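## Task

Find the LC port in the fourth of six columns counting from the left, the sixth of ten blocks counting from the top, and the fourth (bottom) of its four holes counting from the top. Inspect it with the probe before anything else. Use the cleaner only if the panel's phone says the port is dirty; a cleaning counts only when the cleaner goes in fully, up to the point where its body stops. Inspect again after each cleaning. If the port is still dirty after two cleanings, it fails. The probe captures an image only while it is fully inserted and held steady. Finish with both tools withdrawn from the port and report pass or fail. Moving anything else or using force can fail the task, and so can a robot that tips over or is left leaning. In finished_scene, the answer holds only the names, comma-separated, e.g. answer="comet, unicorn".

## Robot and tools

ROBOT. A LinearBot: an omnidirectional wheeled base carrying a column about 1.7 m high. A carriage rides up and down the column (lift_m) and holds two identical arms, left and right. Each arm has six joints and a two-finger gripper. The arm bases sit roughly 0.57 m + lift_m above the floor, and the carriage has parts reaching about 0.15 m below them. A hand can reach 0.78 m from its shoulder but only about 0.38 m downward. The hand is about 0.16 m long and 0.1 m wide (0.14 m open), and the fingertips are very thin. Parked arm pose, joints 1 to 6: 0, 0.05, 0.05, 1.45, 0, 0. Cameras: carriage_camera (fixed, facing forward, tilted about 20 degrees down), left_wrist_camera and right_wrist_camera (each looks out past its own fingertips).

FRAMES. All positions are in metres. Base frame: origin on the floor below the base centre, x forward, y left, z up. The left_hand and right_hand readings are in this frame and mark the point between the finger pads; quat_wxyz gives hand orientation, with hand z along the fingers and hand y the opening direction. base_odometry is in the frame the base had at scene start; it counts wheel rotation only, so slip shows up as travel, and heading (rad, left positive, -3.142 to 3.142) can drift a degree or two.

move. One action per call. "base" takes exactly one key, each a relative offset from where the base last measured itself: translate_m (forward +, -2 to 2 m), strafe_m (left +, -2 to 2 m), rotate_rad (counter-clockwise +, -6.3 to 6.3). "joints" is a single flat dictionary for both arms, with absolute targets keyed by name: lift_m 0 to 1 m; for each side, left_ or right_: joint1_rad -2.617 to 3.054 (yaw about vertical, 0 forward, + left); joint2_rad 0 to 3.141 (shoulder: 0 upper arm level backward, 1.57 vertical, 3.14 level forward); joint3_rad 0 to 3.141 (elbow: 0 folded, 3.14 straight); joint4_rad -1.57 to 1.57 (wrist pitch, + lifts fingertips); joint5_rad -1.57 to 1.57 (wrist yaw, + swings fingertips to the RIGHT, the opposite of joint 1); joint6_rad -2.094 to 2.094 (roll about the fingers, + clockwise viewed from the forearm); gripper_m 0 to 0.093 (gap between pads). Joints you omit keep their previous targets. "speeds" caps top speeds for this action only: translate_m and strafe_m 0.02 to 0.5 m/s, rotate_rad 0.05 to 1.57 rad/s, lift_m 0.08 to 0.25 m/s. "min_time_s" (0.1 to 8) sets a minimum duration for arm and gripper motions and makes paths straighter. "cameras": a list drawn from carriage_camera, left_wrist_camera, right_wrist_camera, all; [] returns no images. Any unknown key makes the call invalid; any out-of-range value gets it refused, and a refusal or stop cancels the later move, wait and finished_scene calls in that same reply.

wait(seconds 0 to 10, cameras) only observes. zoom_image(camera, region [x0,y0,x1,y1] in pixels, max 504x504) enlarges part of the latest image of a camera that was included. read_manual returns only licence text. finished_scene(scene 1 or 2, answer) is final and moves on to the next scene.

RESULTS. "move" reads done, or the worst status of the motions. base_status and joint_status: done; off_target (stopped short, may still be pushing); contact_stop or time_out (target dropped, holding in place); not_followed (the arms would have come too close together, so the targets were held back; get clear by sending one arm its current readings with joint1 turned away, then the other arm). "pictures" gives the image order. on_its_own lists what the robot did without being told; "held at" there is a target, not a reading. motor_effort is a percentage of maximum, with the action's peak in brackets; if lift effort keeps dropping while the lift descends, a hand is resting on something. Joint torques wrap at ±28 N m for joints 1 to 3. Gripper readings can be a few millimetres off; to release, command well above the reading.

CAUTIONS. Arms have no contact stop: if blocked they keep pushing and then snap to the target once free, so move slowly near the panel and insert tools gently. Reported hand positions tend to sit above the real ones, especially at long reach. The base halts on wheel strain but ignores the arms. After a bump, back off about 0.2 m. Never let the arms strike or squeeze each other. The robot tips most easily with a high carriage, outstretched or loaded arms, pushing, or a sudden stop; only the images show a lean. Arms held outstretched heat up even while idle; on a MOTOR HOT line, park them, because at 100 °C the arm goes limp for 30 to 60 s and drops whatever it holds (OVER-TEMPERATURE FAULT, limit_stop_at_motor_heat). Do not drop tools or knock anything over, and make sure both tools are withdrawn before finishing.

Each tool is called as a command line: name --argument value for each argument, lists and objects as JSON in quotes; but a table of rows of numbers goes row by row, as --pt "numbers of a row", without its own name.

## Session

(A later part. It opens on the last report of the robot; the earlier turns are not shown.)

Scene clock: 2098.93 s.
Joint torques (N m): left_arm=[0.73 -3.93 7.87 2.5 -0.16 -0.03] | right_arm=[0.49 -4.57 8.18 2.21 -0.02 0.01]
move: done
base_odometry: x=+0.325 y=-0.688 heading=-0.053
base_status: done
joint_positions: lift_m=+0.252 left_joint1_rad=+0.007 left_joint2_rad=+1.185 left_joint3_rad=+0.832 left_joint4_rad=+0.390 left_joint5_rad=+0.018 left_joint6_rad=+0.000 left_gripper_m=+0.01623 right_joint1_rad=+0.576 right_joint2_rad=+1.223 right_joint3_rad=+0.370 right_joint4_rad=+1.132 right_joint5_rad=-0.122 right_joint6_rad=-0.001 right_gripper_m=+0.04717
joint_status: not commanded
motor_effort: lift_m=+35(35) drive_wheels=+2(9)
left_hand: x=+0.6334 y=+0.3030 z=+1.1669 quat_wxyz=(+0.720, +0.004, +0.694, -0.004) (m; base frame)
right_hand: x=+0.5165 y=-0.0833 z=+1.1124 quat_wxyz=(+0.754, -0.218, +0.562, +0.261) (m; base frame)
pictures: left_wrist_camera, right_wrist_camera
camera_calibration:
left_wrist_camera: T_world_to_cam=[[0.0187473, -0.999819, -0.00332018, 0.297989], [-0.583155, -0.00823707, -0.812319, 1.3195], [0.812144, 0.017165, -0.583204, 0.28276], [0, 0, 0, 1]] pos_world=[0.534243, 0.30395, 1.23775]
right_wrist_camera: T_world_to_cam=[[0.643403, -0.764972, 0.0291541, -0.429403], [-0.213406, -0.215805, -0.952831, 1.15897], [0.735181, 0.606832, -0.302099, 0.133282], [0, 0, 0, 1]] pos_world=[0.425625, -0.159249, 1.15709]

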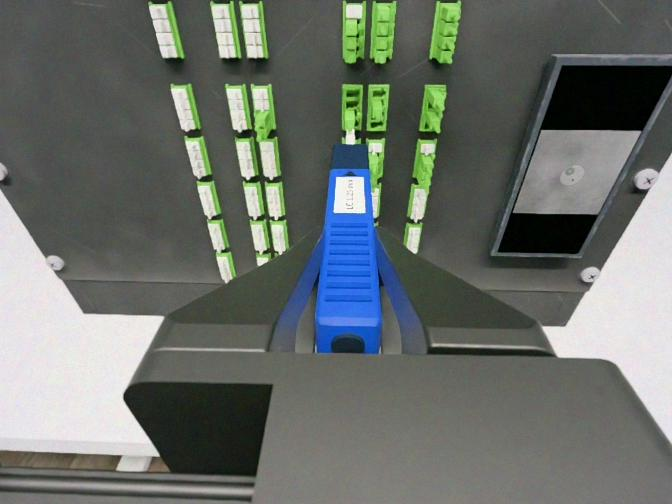

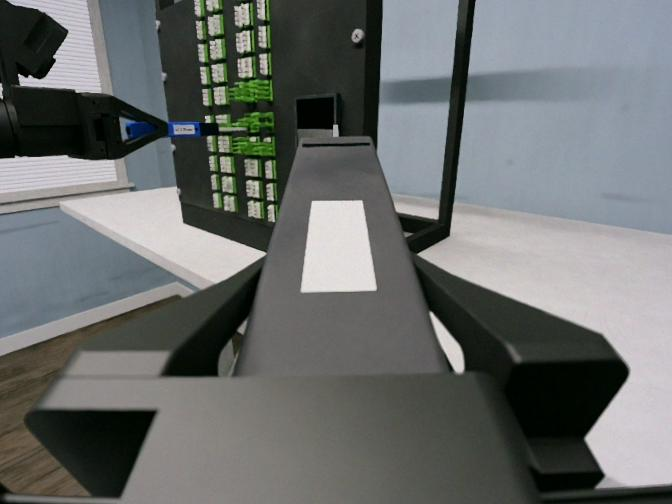

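move --base '{"translate_m":0.004}' --speeds '{"translate_m":0.02}' --cameras '["left_wrist_camera","right_wrist_camera"]'

zoom_image --camera "right_wrist_camera" --region '[210, 100, 260, 150]'

zoom_image --camera "left_wrist_camera" --region '[330, 105, 370, 145]'

Scene clock: 2105.53 s.
Joint torques (N m): left_arm=[0.73 -2.65 7.95 2.74 -0.16 -0.02] | right_arm=[0.64 -4.37 8.28 2.14 -0.01 0.01]
move: done
base_odometry: x=+0.329 y=-0.688 heading=-0.054
base_status: done
joint_positions: lift_m=+0.252 left_joint1_rad=+0.007 left_joint2_rad=+1.171 left_joint3_rad=+0.832 left_joint4_rad=+0.371 left_joint5_rad=+0.018 left_joint6_rad=+0.000 left_gripper_m=+0.01623 right_joint1_rad=+0.576 right_joint2_rad=+1.223 right_joint3_rad=+0.370 right_joint4_rad=+1.132 right_joint5_rad=-0.122 right_joint6_rad=-0.001 right_gripper_m=+0.04717
joint_status: not commanded
motor_effort: lift_m=+35(35) drive_wheels=+3(12)
left_hand: x=+0.6304 y=+0.3030 z=+1.1679 quat_wxyz=(+0.718, +0.004, +0.696, -0.004) (m; base frame)
right_hand: x=+0.5165 y=-0.0833 z=+1.1124 quat_wxyz=(+0.754, -0.218, +0.562, +0.261) (m; base frame)
pictures: left_wrist_camera, right_wrist_camera
camera_calibration:
left_wrist_camera: T_world_to_cam=[[0.0187914, -0.999818, -0.00332535, 0.298027], [-0.586869, -0.0083373, -0.809639, 1.31773], [0.809464, 0.0171658, -0.586918, 0.291799], [0, 0, 0, 1]] pos_world=[0.531536, 0.30395, 1.23914]
right_wrist_camera: T_world_to_cam=[[0.643403, -0.764972, 0.0291541, -0.429403], [-0.213406, -0.215805, -0.952831, 1.15897], [0.735181, 0.606832, -0.302099, 0.133282], [0, 0, 0, 1]] pos_world=[0.425625, -0.159249, 1.15709]

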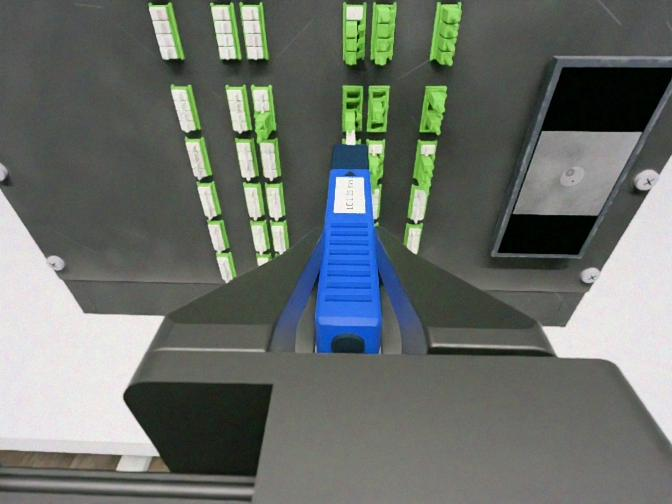

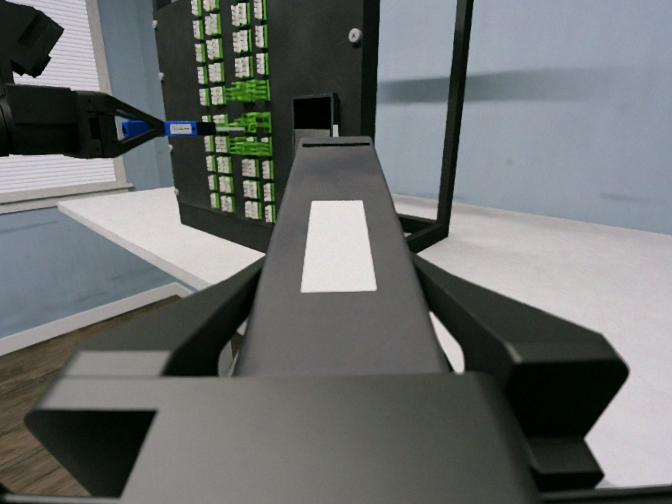

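Scaled by 10.080 from the camera's 672x504 image, which has a finer 960x720 frame.

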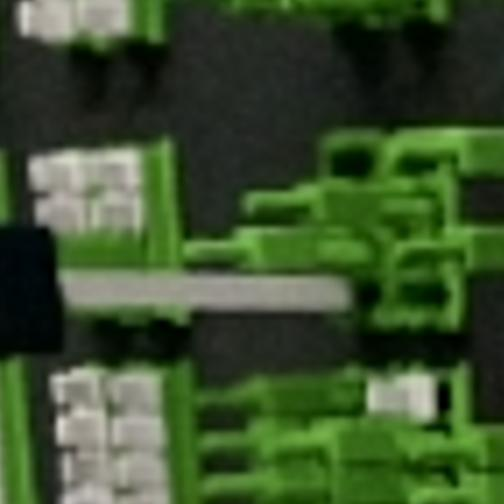

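Scaled by 12.600 from the camera's 672x504 image, which has a finer 960x720 frame.

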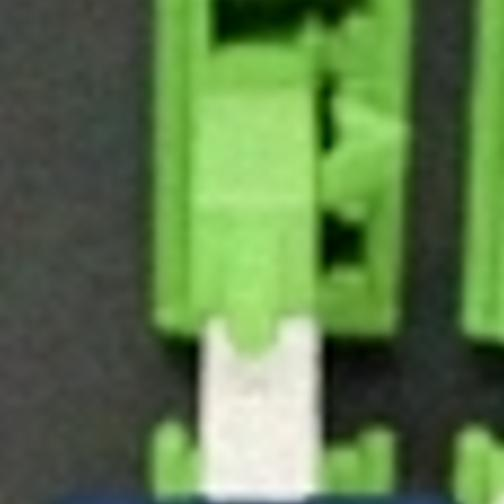

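zoom_image --camera "right_wrist_camera" --region '[238, 120, 258, 135]'

zoom_image --camera "left_wrist_camera" --region '[338, 120, 362, 138]'

Scaled by 25.200 from the camera's 672x504 image, which has a finer 960x720 frame.

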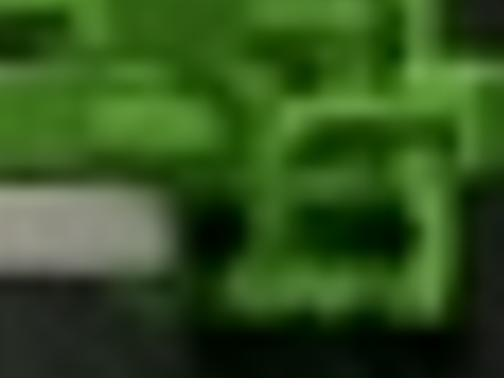

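Scaled by 21.000 from the camera's 672x504 image, which has a finer 960x720 frame.

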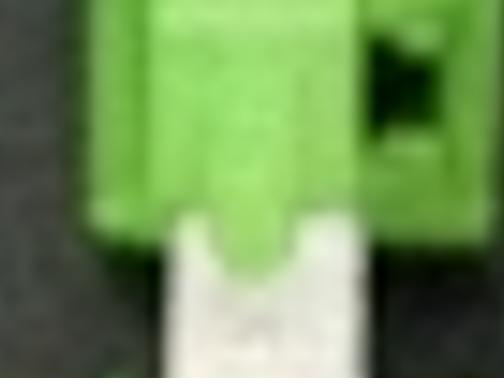

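move --base '{"translate_m":0.004}' --speeds '{"translate_m":0.02}' --cameras '["left_wrist_camera","right_wrist_camera"]'

zoom_image --camera "right_wrist_camera" --region '[210, 100, 260, 150]'

zoom_image --camera "left_wrist_camera" --region '[330, 105, 370, 145]'

Scene clock: 2142.80 s.
Joint torques (N m): left_arm=[0.75 -3.21 8.34 2.62 -0.16 -0.03] | right_arm=[0.61 -4.44 8.31 2.24 -0.02 0.01]
move: done
base_odometry: x=+0.333 y=-0.689 heading=-0.054
base_status: done
joint_positions: lift_m=+0.252 left_joint1_rad=+0.007 left_joint2_rad=+1.176 left_joint3_rad=+0.827 left_joint4_rad=+0.381 left_joint5_rad=+0.018 left_joint6_rad=+0.000 left_gripper_m=+0.01623 right_joint1_rad=+0.576 right_joint2_rad=+1.223 right_joint3_rad=+0.370 right_joint4_rad=+1.131 right_joint5_rad=-0.122 right_joint6_rad=-0.001 right_gripper_m=+0.04717
joint_status: not commanded
motor_effort: lift_m=+35(35) drive_wheels=+2(10)
left_hand: x=+0.6314 y=+0.3030 z=+1.1662 quat_wxyz=(+0.718, +0.004, +0.696, -0.004) (m; base frame)
right_hand: x=+0.5166 y=-0.0832 z=+1.1123 quat_wxyz=(+0.754, -0.218, +0.562, +0.261) (m; base frame)
pictures: left_wrist_camera, right_wrist_camera
camera_calibration:
left_wrist_camera: T_world_to_cam=[[0.0187926, -0.999818, -0.00331001, 0.297983], [-0.586237, -0.008337, -0.810096, 1.31718], [0.809921, 0.0171643, -0.586287, 0.288968], [0, 0, 0, 1]] pos_world=[0.532537, 0.30395, 1.23744]
right_wrist_camera: T_world_to_cam=[[0.643441, -0.764944, 0.0290619, -0.429293], [-0.213991, -0.216192, -0.952612, 1.15886], [0.734978, 0.60673, -0.302798, 0.133999], [0, 0, 0, 1]] pos_world=[0.425723, -0.15915, 1.15699]

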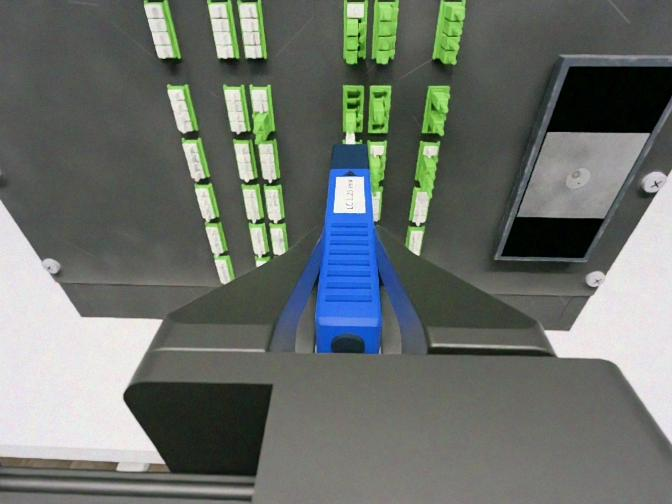

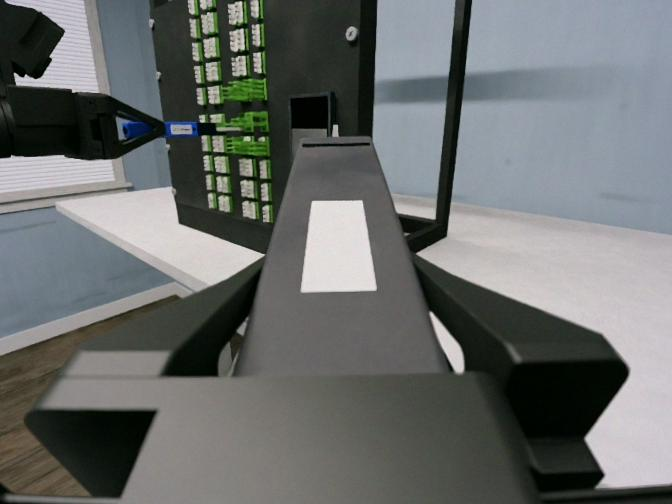

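Scaled by 10.080 from the camera's 672x504 image, which has a finer 960x720 frame.

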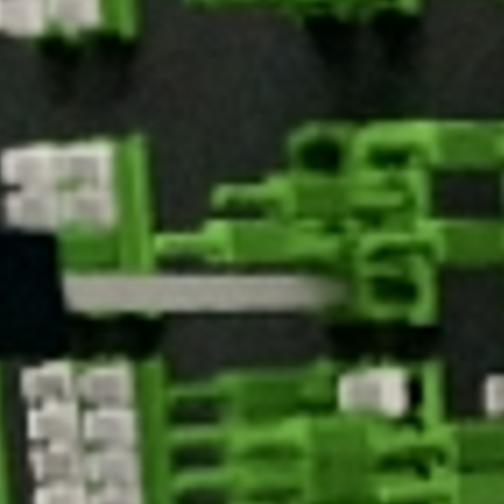

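Scaled by 12.600 from the camera's 672x504 image, which has a finer 960x720 frame.

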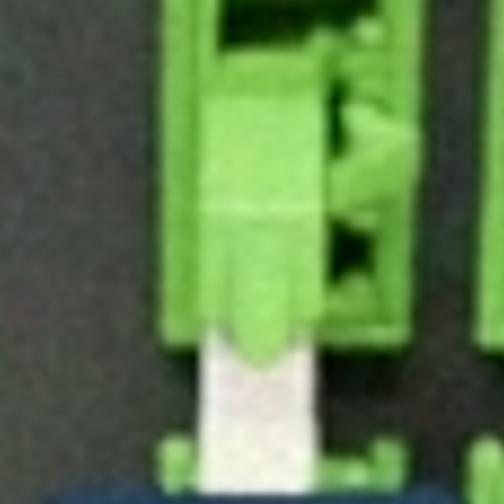

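move --base '{"translate_m":0.004}' --speeds '{"translate_m":0.02}' --cameras '["left_wrist_camera","right_wrist_camera"]'

zoom_image --camera "right_wrist_camera" --region '[210, 100, 260, 150]'

zoom_image --camera "left_wrist_camera" --region '[330, 105, 370, 145]'

Scene clock: 2149.10 s.
Joint torques (N m): left_arm=[0.73 -3.21 8.18 2.58 -0.14 -0.03] | right_arm=[0.51 -4.42 8.29 2.19 -0.02 0.01]
move: done
base_odometry: x=+0.337 y=-0.689 heading=-0.054
base_status: done
joint_positions: lift_m=+0.252 left_joint1_rad=+0.007 left_joint2_rad=+1.176 left_joint3_rad=+0.827 left_joint4_rad=+0.382 left_joint5_rad=+0.018 left_joint6_rad=+0.000 left_gripper_m=+0.01623 right_joint1_rad=+0.576 right_joint2_rad=+1.223 right_joint3_rad=+0.370 right_joint4_rad=+1.132 right_joint5_rad=-0.122 right_joint6_rad=-0.001 right_gripper_m=+0.04717
joint_status: not commanded
motor_effort: lift_m=+35(35) drive_wheels=+2(10)
left_hand: x=+0.6314 y=+0.3030 z=+1.1664 quat_wxyz=(+0.719, +0.004, +0.695, -0.004) (m; base frame)
right_hand: x=+0.5166 y=-0.0833 z=+1.1124 quat_wxyz=(+0.754, -0.218, +0.562, +0.261) (m; base frame)
pictures: left_wrist_camera, right_wrist_camera
camera_calibration:
left_wrist_camera: T_world_to_cam=[[0.0187955, -0.999818, -0.00329675, 0.297967], [-0.585653, -0.00833711, -0.810519, 1.31741], [0.810344, 0.0171649, -0.585703, 0.288159], [0, 0, 0, 1]] pos_world=[0.532438, 0.30395, 1.23754]
right_wrist_camera: T_world_to_cam=[[0.643155, -0.765184, 0.0290701, -0.429233], [-0.213763, -0.215868, -0.952736, 1.15901], [0.735294, 0.606543, -0.302404, 0.133543], [0, 0, 0, 1]] pos_world=[0.425623, -0.159249, 1.15709]

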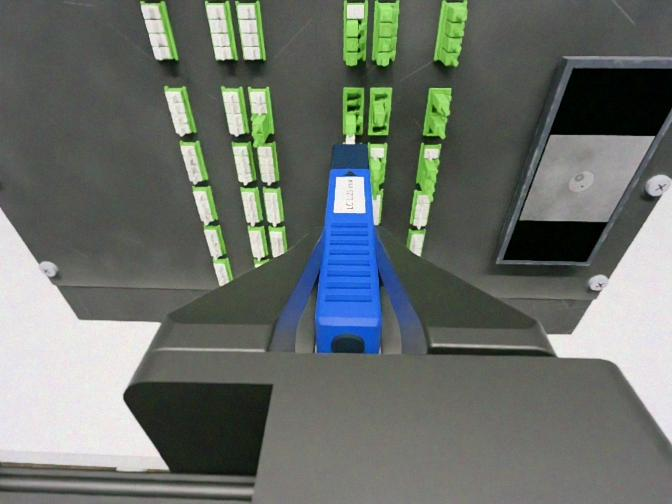

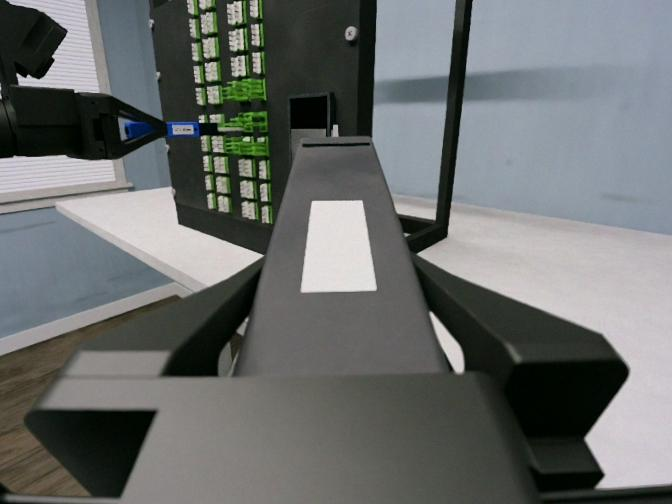

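Scaled by 10.080 from the camera's 672x504 image, which has a finer 960x720 frame.

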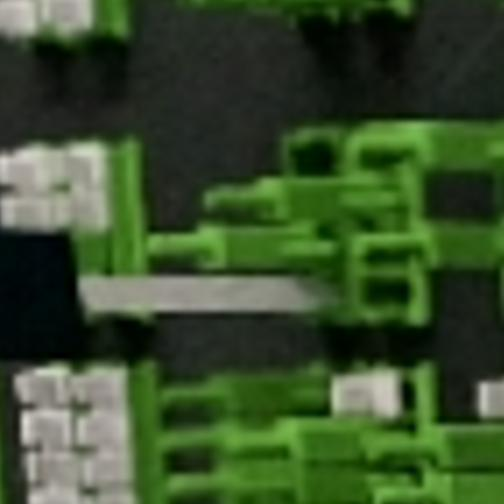

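Scaled by 12.600 from the camera's 672x504 image, which has a finer 960x720 frame.

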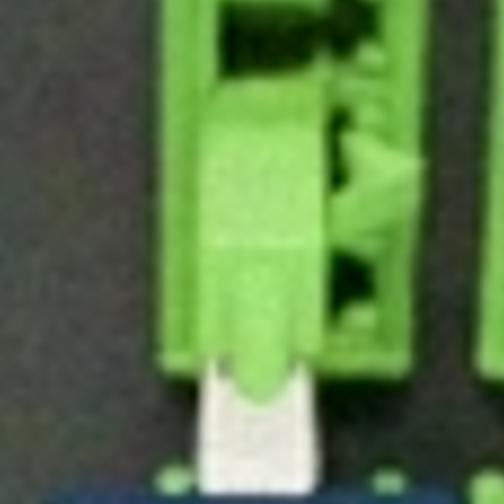

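move --base '{"translate_m":0.005}' --speeds '{"translate_m":0.02}' --cameras '[]'

move --base '{"translate_m":0.004}' --speeds '{"translate_m":0.02}' --cameras '["left_wrist_camera","right_wrist_camera"]'

zoom_image --camera "right_wrist_camera" --region '[210, 100, 260, 150]'

zoom_image --camera "left_wrist_camera" --region '[330, 110, 370, 150]'

Scene clock: 2161.67 s.
Joint torques (N m): left_arm=[0.68 -2.82 8.27 2.64 -0.16 -0.03] | right_arm=[0.58 -4.62 8.35 2.21 -0.02 0.01]
move: done
base_odometry: x=+0.342 y=-0.690 heading=-0.055
base_status: done
joint_positions: lift_m=+0.252 left_joint1_rad=+0.007 left_joint2_rad=+1.174 left_joint3_rad=+0.827 left_joint4_rad=+0.380 left_joint5_rad=+0.018 left_joint6_rad=+0.000 left_gripper_m=+0.01623 right_joint1_rad=+0.576 right_joint2_rad=+1.223 right_joint3_rad=+0.370 right_joint4_rad=+1.131 right_joint5_rad=-0.122 right_joint6_rad=-0.001 right_gripper_m=+0.04717
joint_status: not commanded
motor_effort: lift_m=+35(35) drive_wheels=+3(7)
left_hand: x=+0.6308 y=+0.3030 z=+1.1669 quat_wxyz=(+0.719, +0.004, +0.695, -0.004) (m; base frame)
right_hand: x=+0.5166 y=-0.0832 z=+1.1123 quat_wxyz=(+0.754, -0.218, +0.562, +0.261) (m; base frame)
pictures: none
No camera images: "cameras" was empty.

Scene clock: 2162.23 s.
Joint torques (N m): left_arm=[0.72 -1.28 8.36 2.86 -0.15 -0.03] | right_arm=[0.51 -4.49 8.2 2.19 -0.02 0.01]
move: done
base_odometry: x=+0.346 y=-0.690 heading=-0.055
base_status: done
joint_positions: lift_m=+0.252 left_joint1_rad=+0.007 left_joint2_rad=+1.159 left_joint3_rad=+0.827 left_joint4_rad=+0.360 left_joint5_rad=+0.018 left_joint6_rad=+0.000 left_gripper_m=+0.01623 right_joint1_rad=+0.576 right_joint2_rad=+1.223 right_joint3_rad=+0.370 right_joint4_rad=+1.132 right_joint5_rad=-0.122 right_joint6_rad=-0.001 right_gripper_m=+0.04717
joint_status: not commanded
motor_effort: lift_m=+35(35) drive_wheels=+3(9)
left_hand: x=+0.6276 y=+0.3030 z=+1.1678 quat_wxyz=(+0.717, +0.004, +0.697, -0.004) (m; base frame)
right_hand: x=+0.5166 y=-0.0833 z=+1.1124 quat_wxyz=(+0.754, -0.218, +0.562, +0.261) (m; base frame)
pictures: left_wrist_camera, right_wrist_camera
camera_calibration:
left_wrist_camera: T_world_to_cam=[[0.0187797, -0.999818, -0.00338987, 0.298161], [-0.589652, -0.00833729, -0.807614, 1.31547], [0.807439, 0.0171656, -0.589701, 0.298522], [0, 0, 0, 1]] pos_world=[0.52903, 0.30395, 1.23944]
right_wrist_camera: T_world_to_cam=[[0.643155, -0.765184, 0.0290701, -0.429233], [-0.213763, -0.215868, -0.952736, 1.15901], [0.735294, 0.606543, -0.302404, 0.133543], [0, 0, 0, 1]] pos_world=[0.425623, -0.159249, 1.15709]

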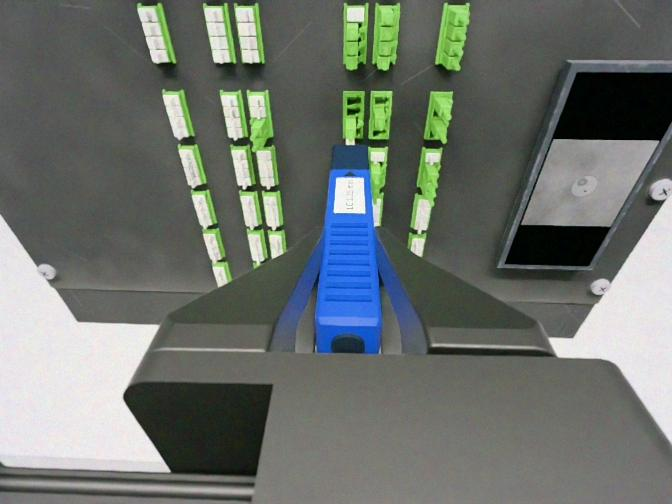

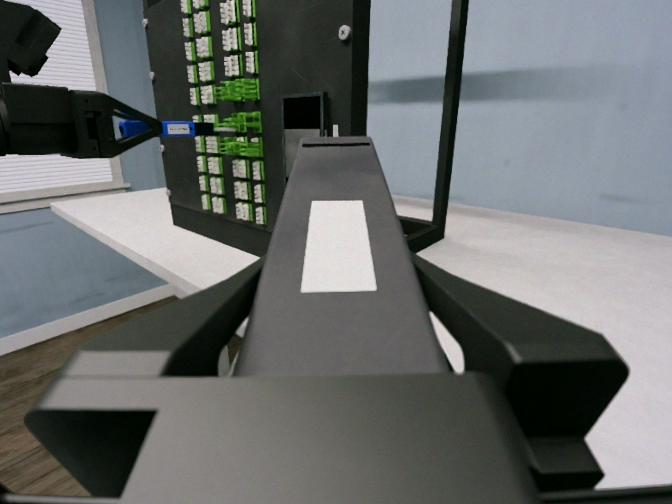

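Scaled by 10.080 from the camera's 672x504 image, which has a finer 960x720 frame.

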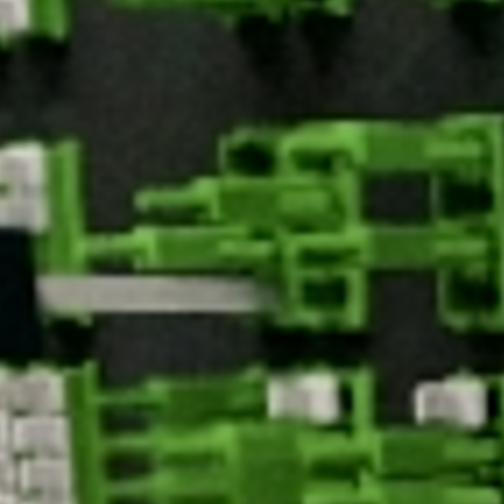

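Scaled by 12.600 from the camera's 672x504 image, which has a finer 960x720 frame.

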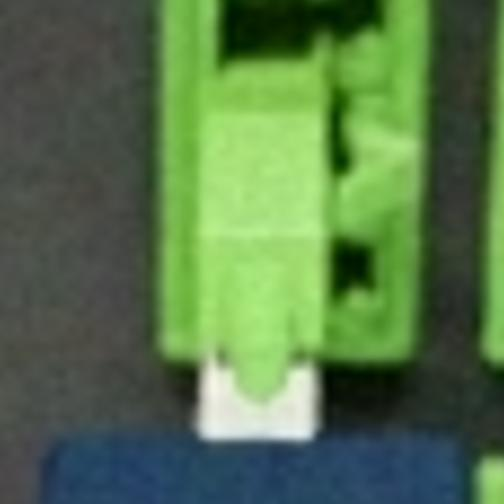

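move --base '{"translate_m":0.004}' --speeds '{"translate_m":0.02}' --cameras '[]'

wait --seconds 0.5 --cameras '["left_wrist_camera","right_wrist_camera"]'

zoom_image --camera "right_wrist_camera" --region '[205, 100, 255, 150]'

zoom_image --camera "left_wrist_camera" --region '[330, 110, 370, 150]'

Scene clock: 2170.20 s.
Joint torques (N m): left_arm=[0.68 -0.32 8.65 3.06 -0.17 -0.03] | right_arm=[0.29 -4.57 8.35 2.21 -0.01 0.01]
move: done
base_odometry: x=+0.350 y=-0.690 heading=-0.055
base_status: done
joint_positions: lift_m=+0.252 left_joint1_rad=+0.007 left_joint2_rad=+1.149 left_joint3_rad=+0.823 left_joint4_rad=+0.346 left_joint5_rad=+0.018 left_joint6_rad=+0.000 left_gripper_m=+0.01623 right_joint1_rad=+0.576 right_joint2_rad=+1.223 right_joint3_rad=+0.370 right_joint4_rad=+1.132 right_joint5_rad=-0.122 right_joint6_rad=-0.001 right_gripper_m=+0.04717
joint_status: not commanded
motor_effort: lift_m=+35(35) drive_wheels=+4(13)
left_hand: x=+0.6255 y=+0.3030 z=+1.1661 quat_wxyz=(+0.714, +0.004, +0.700, -0.004) (m; base frame)
right_hand: x=+0.5166 y=-0.0833 z=+1.1124 quat_wxyz=(+0.754, -0.218, +0.562, +0.261) (m; base frame)
pictures: none
No camera images: "cameras" was empty.

Scene clock: 2170.70 s.
Joint torques (N m): left_arm=[0.72 -0.2 8.61 3.05 -0.16 -0.02] | right_arm=[0.53 -4.41 8.24 2.18 -0.02 0.01]
base_odometry: x=+0.350 y=-0.690 heading=-0.055
base_status: done
joint_positions: lift_m=+0.252 left_joint1_rad=+0.007 left_joint2_rad=+1.149 left_joint3_rad=+0.823 left_joint4_rad=+0.346 left_joint5_rad=+0.018 left_joint6_rad=+0.000 left_gripper_m=+0.01623 right_joint1_rad=+0.576 right_joint2_rad=+1.223 right_joint3_rad=+0.370 right_joint4_rad=+1.132 right_joint5_rad=-0.122 right_joint6_rad=-0.001 right_gripper_m=+0.04717
joint_status: not commanded
motor_effort: lift_m=+35(35) drive_wheels=+4(13)
left_hand: x=+0.6255 y=+0.3030 z=+1.1661 quat_wxyz=(+0.714, +0.004, +0.700, -0.004) (m; base frame)
right_hand: x=+0.5166 y=-0.0833 z=+1.1124 quat_wxyz=(+0.754, -0.218, +0.562, +0.261) (m; base frame)
wait: 0.50 s; at rest by 0.27 s
pictures: left_wrist_camera, right_wrist_camera
camera_calibration:
left_wrist_camera: T_world_to_cam=[[0.0191688, -0.99981, -0.00348227, 0.298094], [-0.596393, -0.00863874, -0.802646, 1.31142], [0.802464, 0.0174626, -0.596445, 0.310155], [0, 0, 0, 1]] pos_world=[0.527517, 0.30395, 1.23863]
right_wrist_camera: T_world_to_cam=[[0.643155, -0.765184, 0.0290701, -0.429233], [-0.213763, -0.215868, -0.952736, 1.15901], [0.735294, 0.606543, -0.302404, 0.133543], [0, 0, 0, 1]] pos_world=[0.425623, -0.159249, 1.15709]

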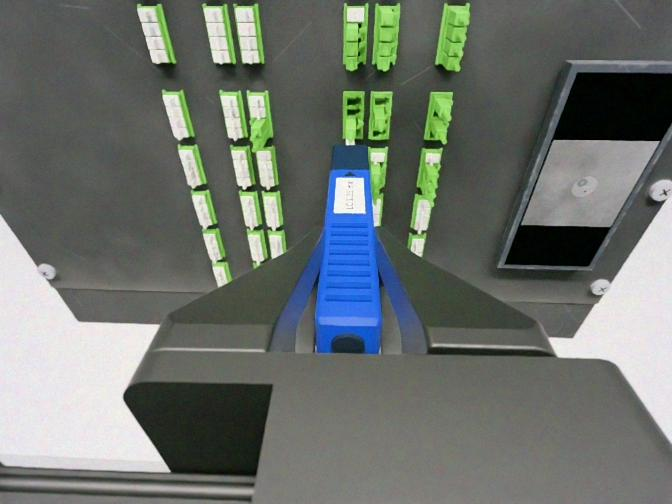

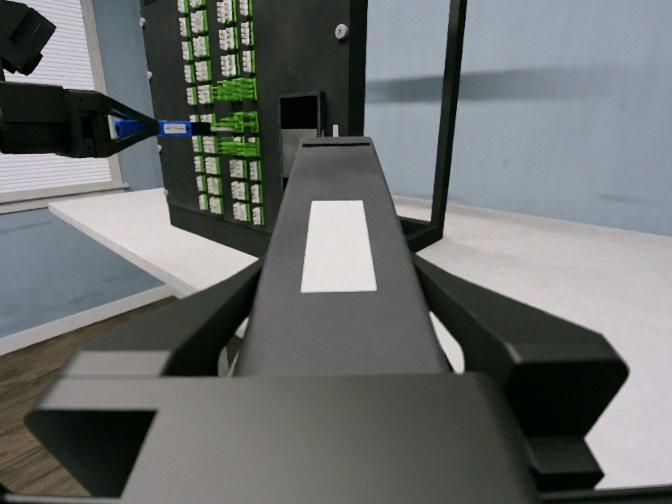

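Scaled by 10.080 from the camera's 672x504 image, which has a finer 960x720 frame.

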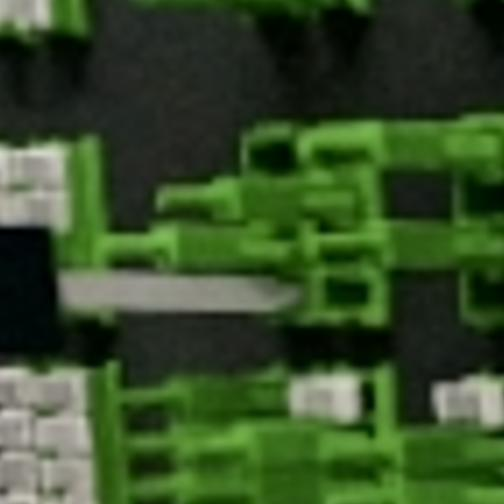

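Scaled by 12.600 from the camera's 672x504 image, which has a finer 960x720 frame.

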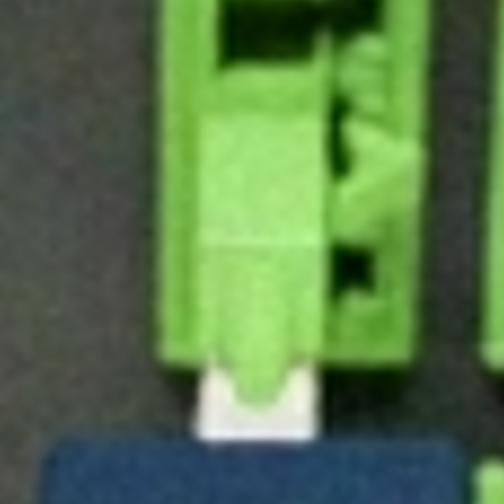

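move --base '{"translate_m":0.004}' --speeds '{"translate_m":0.02}' --cameras '[]'

wait --seconds 0.5 --cameras '["left_wrist_camera","right_wrist_camera"]'

zoom_image --camera "right_wrist_camera" --region '[205, 100, 255, 150]'

zoom_image --camera "left_wrist_camera" --region '[330, 110, 370, 150]'

Scene clock: 2179.87 s.
Joint torques (N m): left_arm=[0.69 1.32 8.79 3.19 -0.13 -0.03] | right_arm=[0.43 -4.4 8.28 2.12 -0.02 0.01]
move: done
base_odometry: x=+0.354 y=-0.691 heading=-0.056
base_status: done
joint_positions: lift_m=+0.252 left_joint1_rad=+0.007 left_joint2_rad=+1.136 left_joint3_rad=+0.821 left_joint4_rad=+0.332 left_joint5_rad=+0.017 left_joint6_rad=+0.000 left_gripper_m=+0.01623 right_joint1_rad=+0.576 right_joint2_rad=+1.223 right_joint3_rad=+0.370 right_joint4_rad=+1.132 right_joint5_rad=-0.122 right_joint6_rad=-0.001 right_gripper_m=+0.04717
joint_status: not commanded
motor_effort: lift_m=+35(35) drive_wheels=+5(12)
left_hand: x=+0.6226 y=+0.3032 z=+1.1664 quat_wxyz=(+0.713, +0.004, +0.701, -0.003) (m; base frame)
right_hand: x=+0.5166 y=-0.0833 z=+1.1124 quat_wxyz=(+0.754, -0.218, +0.562, +0.261) (m; base frame)
pictures: none
No camera images: "cameras" was empty.

Scene clock: 2180.37 s.
Joint torques (N m): left_arm=[0.73 1.22 8.84 3.2 -0.15 -0.02] | right_arm=[0.61 -4.44 8.24 2.18 -0.02 0.01]
base_odometry: x=+0.354 y=-0.691 heading=-0.056
base_status: done
joint_positions: lift_m=+0.252 left_joint1_rad=+0.007 left_joint2_rad=+1.136 left_joint3_rad=+0.821 left_joint4_rad=+0.332 left_joint5_rad=+0.017 left_joint6_rad=+0.000 left_gripper_m=+0.01623 right_joint1_rad=+0.576 right_joint2_rad=+1.223 right_joint3_rad=+0.370 right_joint4_rad=+1.132 right_joint5_rad=-0.122 right_joint6_rad=-0.001 right_gripper_m=+0.04717
joint_status: not commanded
motor_effort: lift_m=+35(35) drive_wheels=+5(12)
left_hand: x=+0.6226 y=+0.3032 z=+1.1664 quat_wxyz=(+0.713, +0.004, +0.701, -0.003) (m; base frame)
right_hand: x=+0.5166 y=-0.0833 z=+1.1124 quat_wxyz=(+0.754, -0.218, +0.562, +0.261) (m; base frame)
wait: 0.50 s; at rest by 0.27 s
pictures: left_wrist_camera, right_wrist_camera
camera_calibration:
left_wrist_camera: T_world_to_cam=[[0.0202963, -0.999788, -0.00352167, 0.297597], [-0.599173, -0.00934368, -0.800565, 1.30944], [0.800362, 0.0183586, -0.599236, 0.316891], [0, 0, 0, 1]] pos_world=[0.524912, 0.303951, 1.23923]
right_wrist_camera: T_world_to_cam=[[0.643155, -0.765184, 0.0290701, -0.429233], [-0.213763, -0.215868, -0.952736, 1.15901], [0.735294, 0.606543, -0.302404, 0.133543], [0, 0, 0, 1]] pos_world=[0.425623, -0.159249, 1.15709]

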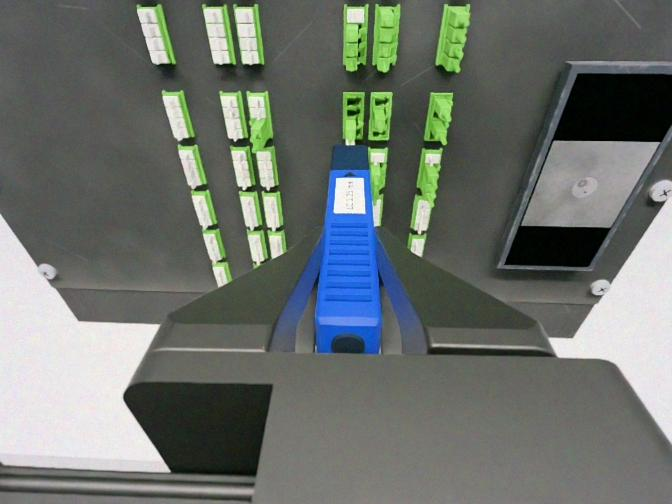

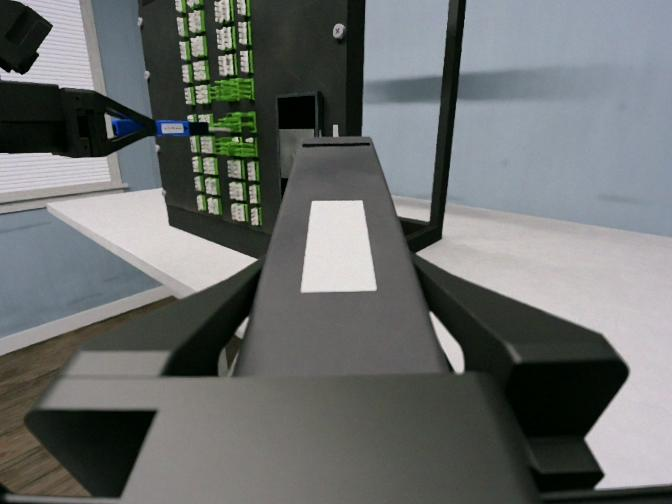

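Scaled by 10.080 from the camera's 672x504 image, which has a finer 960x720 frame.

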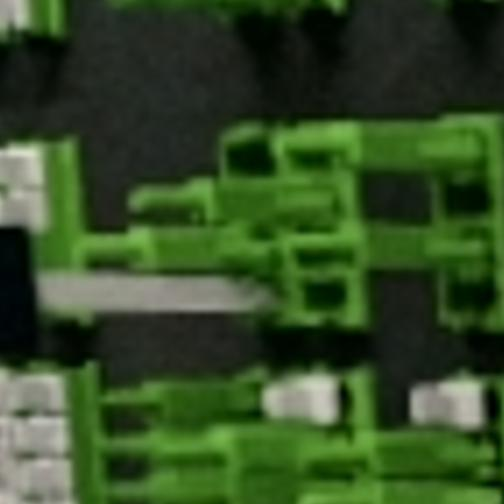

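Scaled by 12.600 from the camera's 672x504 image, which has a finer 960x720 frame.

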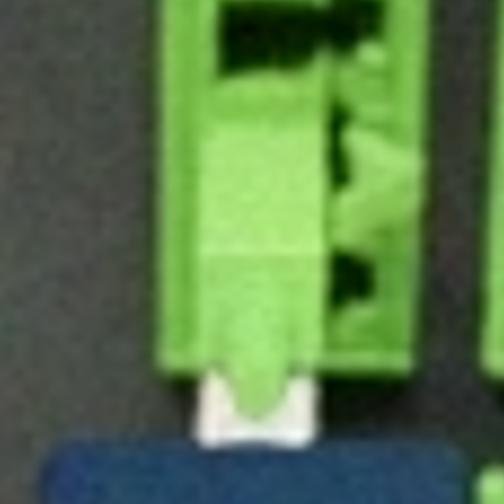

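move --base '{"translate_m":-0.05}' --speeds '{"translate_m":0.04}' --cameras '["left_wrist_camera","right_wrist_camera"]'

zoom_image --camera "right_wrist_camera" --region '[210, 100, 260, 150]'

Scene clock: 2188.43 s.
Joint torques (N m): left_arm=[0.73 -3.95 8.77 2.45 -0.13 -0.03] | right_arm=[0.66 -4.37 8.28 2.2 -0.02 0.02]
move: done
base_odometry: x=+0.304 y=-0.688 heading=-0.055
base_status: done
joint_positions: lift_m=+0.252 left_joint1_rad=+0.007 left_joint2_rad=+1.183 left_joint3_rad=+0.821 left_joint4_rad=+0.399 left_joint5_rad=+0.016 left_joint6_rad=+0.000 left_gripper_m=+0.01623 right_joint1_rad=+0.576 right_joint2_rad=+1.223 right_joint3_rad=+0.370 right_joint4_rad=+1.131 right_joint5_rad=-0.123 right_joint6_rad=-0.001 right_gripper_m=+0.04717
joint_status: not commanded
motor_effort: lift_m=+35(35) drive_wheels=+3(12)
left_hand: x=+0.6327 y=+0.3035 z=+1.1645 quat_wxyz=(+0.720, +0.003, +0.694, -0.003) (m; base frame)
right_hand: x=+0.5165 y=-0.0832 z=+1.1123 quat_wxyz=(+0.754, -0.218, +0.562, +0.261) (m; base frame)
pictures: left_wrist_camera, right_wrist_camera
camera_calibration:
left_wrist_camera: T_world_to_cam=[[0.021526, -0.999763, -0.00320654, 0.296557], [-0.583138, -0.00995027, -0.812312, 1.31764], [0.812088, 0.0193557, -0.583214, 0.2813], [0, 0, 0, 1]] pos_world=[0.533543, 0.304153, 1.23535]
right_wrist_camera: T_world_to_cam=[[0.64375, -0.76468, 0.0291619, -0.429435], [-0.213834, -0.216346, -0.952612, 1.15875], [0.734752, 0.607008, -0.302788, 0.1342], [0, 0, 0, 1]] pos_world=[0.425625, -0.15915, 1.15699]

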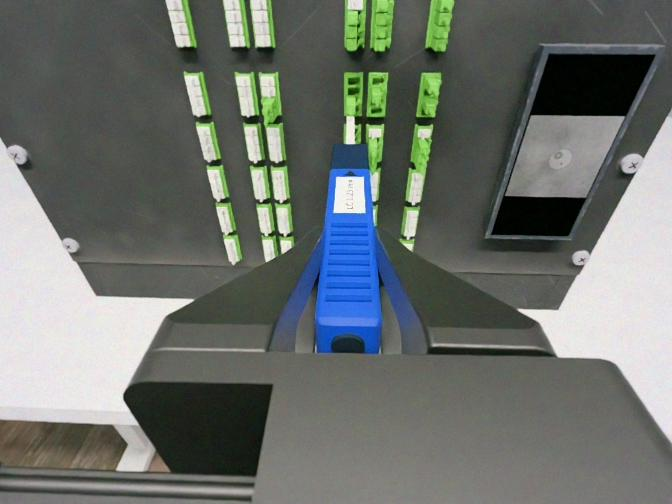

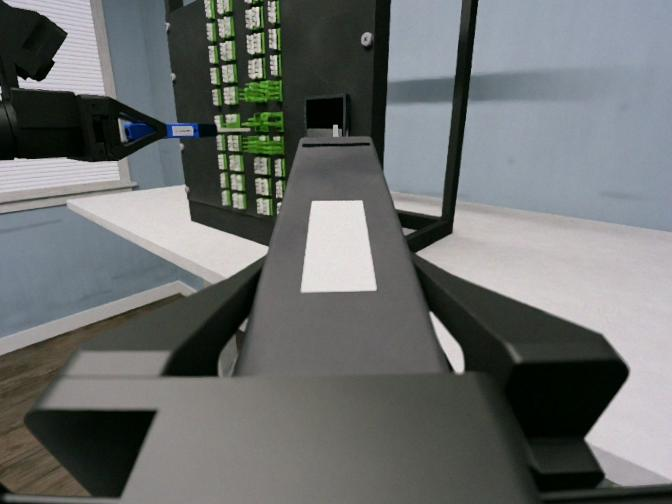

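Scaled by 10.080 from the camera's 672x504 image, which has a finer 960x720 frame.

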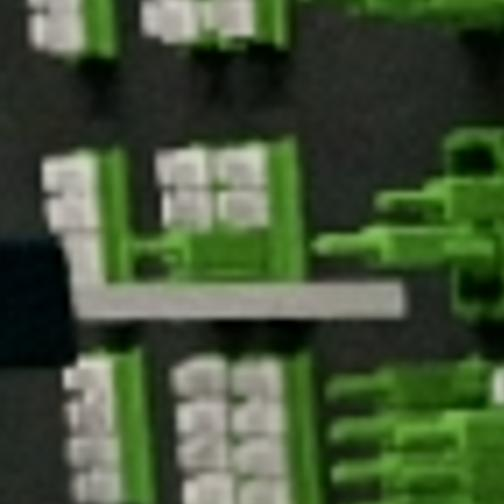

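move --base '{"translate_m":-0.17}' --speeds '{"translate_m":0.12}' --cameras '[]'

move --base '{"strafe_m":0.624}' --speeds '{"strafe_m":0.2}' --joints '{"lift_m":0.2685,"left_joint1_rad":-0.576,"left_joint2_rad":1.768,"left_joint3_rad":0.928,"left_joint4_rad":1.25,"left_joint5_rad":0.12,"left_joint6_rad":0.0,"right_joint1_rad":-0.012,"right_joint2_rad":1.191,"right_joint3_rad":0.818,"right_joint4_rad":0.6,"right_joint5_rad":0.009,"right_joint6_rad":0.007}' --min_time_s 4.5 --cameras '[]'

move --joints '{"right_joint4_rad":0.492}' --min_time_s 1.5 --cameras '[]'

move --joints '{"right_joint4_rad":0.505}' --min_time_s 0.5 --cameras '["left_wrist_camera","right_wrist_camera"]'

Scene clock: 2203.43 s.
Joint torques (N m): left_arm=[0.73 -4.22 8.81 2.44 -0.13 -0.02] | right_arm=[0.42 -4.46 8.27 2.2 0 0]
move: done
base_odometry: x=+0.134 y=-0.679 heading=-0.055
base_status: done
joint_positions: lift_m=+0.252 left_joint1_rad=+0.007 left_joint2_rad=+1.186 left_joint3_rad=+0.821 left_joint4_rad=+0.396 left_joint5_rad=+0.016 left_joint6_rad=+0.000 left_gripper_m=+0.01623 right_joint1_rad=+0.576 right_joint2_rad=+1.223 right_joint3_rad=+0.370 right_joint4_rad=+1.131 right_joint5_rad=-0.123 right_joint6_rad=-0.001 right_gripper_m=+0.04717
joint_status: not commanded
motor_effort: lift_m=+35(35) drive_wheels=-3(16)
left_hand: x=+0.6332 y=+0.3035 z=+1.1630 quat_wxyz=(+0.718, +0.003, +0.696, -0.003) (m; base frame)
right_hand: x=+0.5165 y=-0.0831 z=+1.1122 quat_wxyz=(+0.753, -0.218, +0.562, +0.261) (m; base frame)
pictures: none
No camera images: "cameras" was empty.

Scene clock: 2208.23 s.
Joint torques (N m): left_arm=[0.01 -7.71 9.51 2.27 -0.07 -0.03] | right_arm=[-0.13 -5.89 13.23 2.27 0.05 0.09]
move: off_target
base_odometry: x=+0.168 y=-0.056 heading=-0.055
base_status: done
joint_positions: lift_m=+0.269 left_joint1_rad=-0.569 left_joint2_rad=+1.759 left_joint3_rad=+0.895 left_joint4_rad=+1.230 left_joint5_rad=+0.110 left_joint6_rad=+0.000 left_gripper_m=+0.01623 right_joint1_rad=-0.005 right_joint2_rad=+1.222 right_joint3_rad=+0.766 right_joint4_rad=+0.541 right_joint5_rad=-0.001 right_joint6_rad=-0.001 right_gripper_m=+0.04718
joint_status: right_joint4_rad off_target (ended at +0.541, target +0.600); the others done
motor_effort: lift_m=+34(40) drive_wheels=-4(11)
left_hand: x=+0.6297 y=+0.0165 z=+1.1577 quat_wxyz=(+0.781, +0.202, +0.530, -0.261) (m; base frame)
right_hand: x=+0.6374 y=-0.3054 z=+1.1732 quat_wxyz=(+0.737, +0.001, +0.676, -0.002) (m; base frame)
pictures: none
No camera images: "cameras" was empty.

Scene clock: 2210.03 s.
Joint torques (N m): left_arm=[0.05 -7.69 9.51 2.32 -0.07 -0.03] | right_arm=[-0.09 -5.91 13.26 2.27 0.04 0.08]
move: off_target
base_odometry: x=+0.168 y=-0.056 heading=-0.055
base_status: not commanded
joint_positions: lift_m=+0.269 left_joint1_rad=-0.569 left_joint2_rad=+1.759 left_joint3_rad=+0.895 left_joint4_rad=+1.231 left_joint5_rad=+0.110 left_joint6_rad=+0.000 left_gripper_m=+0.01623 right_joint1_rad=-0.005 right_joint2_rad=+1.222 right_joint3_rad=+0.766 right_joint4_rad=+0.433 right_joint5_rad=+0.000 right_joint6_rad=-0.001 right_gripper_m=+0.04718
joint_status: right_joint4_rad off_target (ended at +0.433, target +0.492)
motor_effort: lift_m=+34(34) drive_wheels=-4(4)
left_hand: x=+0.6296 y=+0.0165 z=+1.1578 quat_wxyz=(+0.781, +0.202, +0.530, -0.261) (m; base frame)
right_hand: x=+0.6383 y=-0.3054 z=+1.1466 quat_wxyz=(+0.699, +0.001, +0.715, -0.002) (m; base frame)
pictures: none
No camera images: "cameras" was empty.

Scene clock: 2210.83 s.
Joint torques (N m): left_arm=[0.03 -7.71 9.51 2.32 -0.07 -0.03] | right_arm=[-0.09 -5.91 13.26 2.4 0.04 0.09]
move: off_target
base_odometry: x=+0.168 y=-0.056 heading=-0.055
base_status: not commanded
joint_positions: lift_m=+0.269 left_joint1_rad=-0.569 left_joint2_rad=+1.759 left_joint3_rad=+0.895 left_joint4_rad=+1.231 left_joint5_rad=+0.110 left_joint6_rad=+0.000 left_gripper_m=+0.01623 right_joint1_rad=-0.005 right_joint2_rad=+1.222 right_joint3_rad=+0.766 right_joint4_rad=+0.433 right_joint5_rad=+0.000 right_joint6_rad=-0.001 right_gripper_m=+0.04718
joint_status: right_joint4_rad off_target (ended at +0.433, target +0.505)
motor_effort: lift_m=+34(34) drive_wheels=-4(4)
left_hand: x=+0.6296 y=+0.0165 z=+1.1578 quat_wxyz=(+0.781, +0.202, +0.530, -0.261) (m; base frame)
right_hand: x=+0.6383 y=-0.3054 z=+1.1466 quat_wxyz=(+0.699, +0.001, +0.715, -0.002) (m; base frame)
pictures: left_wrist_camera, right_wrist_camera
camera_calibration:
left_wrist_camera: T_world_to_cam=[[-0.599028, -0.800078, -0.0322636, 0.430736], [-0.212686, 0.197828, -0.956885, 1.23828], [0.771965, -0.566339, -0.28867, -0.0206542], [0, 0, 0, 1]] pos_world=[0.537333, 0.087958, 1.19283]
right_wrist_camera: T_world_to_cam=[[-0.00105482, -0.999982, -0.0059268, -0.298856], [-0.57004, 0.00547084, -0.821599, 1.31436], [0.821617, 0.00251187, -0.570035, 0.256436], [0, 0, 0, 1]] pos_world=[0.538232, -0.306686, 1.22429]

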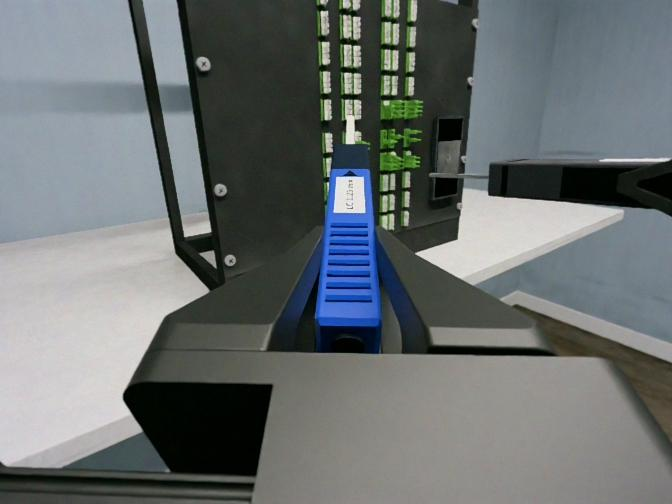

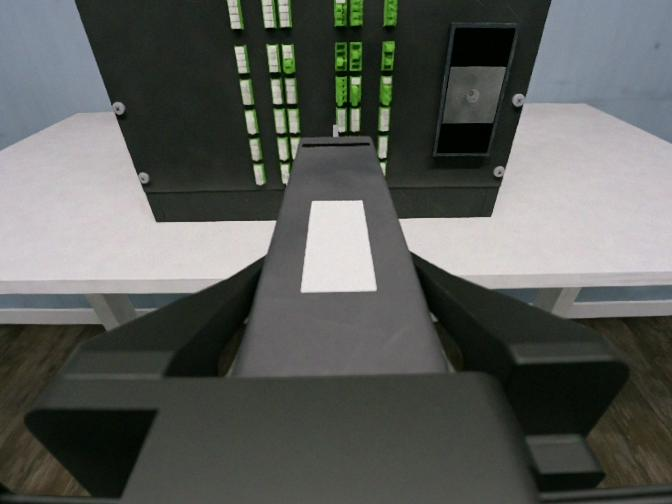

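move --joints '{"right_joint1_rad":-0.019,"right_joint2_rad":1.164,"right_joint3_rad":0.845,"right_joint5_rad":0.016,"left_joint2_rad":1.772,"left_joint3_rad":0.965,"left_joint1_rad":-0.583,"left_joint5_rad":0.13,"left_joint4_rad":1.265}' --min_time_s 1.5 --cameras '[]'

move --joints '{"right_joint1_rad":-0.012,"right_joint2_rad":1.188,"right_joint3_rad":0.818,"right_joint5_rad":0.009,"left_joint1_rad":-0.576,"left_joint2_rad":1.768,"left_joint3_rad":0.95,"left_joint5_rad":0.12,"left_joint4_rad":1.25}' --min_time_s 1 --cameras '["left_wrist_camera"]'

Scene clock: 2220.80 s.
Joint torques (N m): left_arm=[-0.05 -7.8 9.4 2.25 -0.07 -0.03] | right_arm=[-0.12 -6.15 13.35 2.39 0.05 0.09]
move: done
base_odometry: x=+0.168 y=-0.056 heading=-0.055
base_status: not commanded
joint_positions: lift_m=+0.269 left_joint1_rad=-0.576 left_joint2_rad=+1.763 left_joint3_rad=+0.934 left_joint4_rad=+1.246 left_joint5_rad=+0.120 left_joint6_rad=+0.000 left_gripper_m=+0.01623 right_joint1_rad=-0.013 right_joint2_rad=+1.200 right_joint3_rad=+0.793 right_joint4_rad=+0.433 right_joint5_rad=+0.006 right_joint6_rad=-0.001 right_gripper_m=+0.04718
joint_status: all done
motor_effort: lift_m=+34(34) drive_wheels=-4(4)
left_hand: x=+0.6277 y=+0.0116 z=+1.1763 quat_wxyz=(+0.793, +0.203, +0.508, -0.269) (m; base frame)
right_hand: x=+0.6351 y=-0.3096 z=+1.1689 quat_wxyz=(+0.716, +0.006, +0.698, -0.007) (m; base frame)
pictures: none
No camera images: "cameras" was empty.

Scene clock: 2222.10 s.
Joint torques (N m): left_arm=[0.62 -8.2 8.14 2.08 -0.15 -0.03] | right_arm=[0.57 -4.3 10.86 2.39 -0.03 0.1]
move: done
base_odometry: x=+0.168 y=-0.056 heading=-0.055
base_status: not commanded
joint_positions: lift_m=+0.269 left_joint1_rad=-0.576 left_joint2_rad=+1.763 left_joint3_rad=+0.934 left_joint4_rad=+1.246 left_joint5_rad=+0.120 left_joint6_rad=+0.000 left_gripper_m=+0.01623 right_joint1_rad=-0.013 right_joint2_rad=+1.200 right_joint3_rad=+0.793 right_joint4_rad=+0.433 right_joint5_rad=+0.006 right_joint6_rad=-0.001 right_gripper_m=+0.04718
joint_status: all done
motor_effort: lift_m=+34(34) drive_wheels=-4(4)
left_hand: x=+0.6277 y=+0.0116 z=+1.1763 quat_wxyz=(+0.793, +0.203, +0.508, -0.269) (m; base frame)
right_hand: x=+0.6351 y=-0.3096 z=+1.1689 quat_wxyz=(+0.716, +0.006, +0.698, -0.007) (m; base frame)
pictures: left_wrist_camera
camera_calibration:
left_wrist_camera: T_world_to_cam=[[-0.609925, -0.79146, -0.0397763, 0.441886], [-0.167027, 0.177458, -0.969851, 1.2434], [0.774657, -0.584893, -0.240431, -0.0748326], [0, 0, 0, 1]] pos_world=[0.535168, 0.085314, 1.2055]

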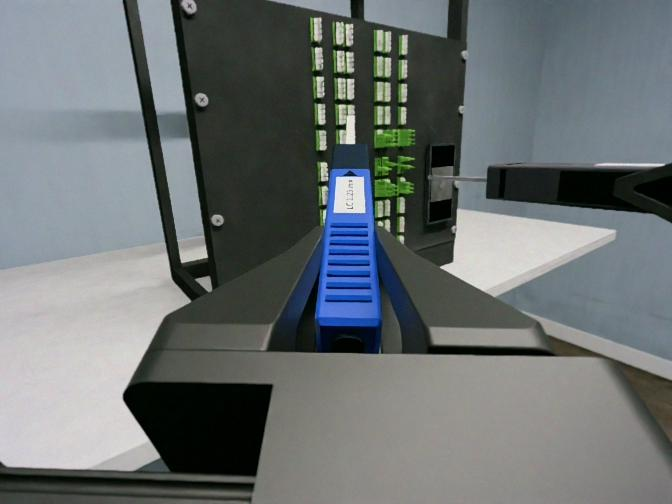

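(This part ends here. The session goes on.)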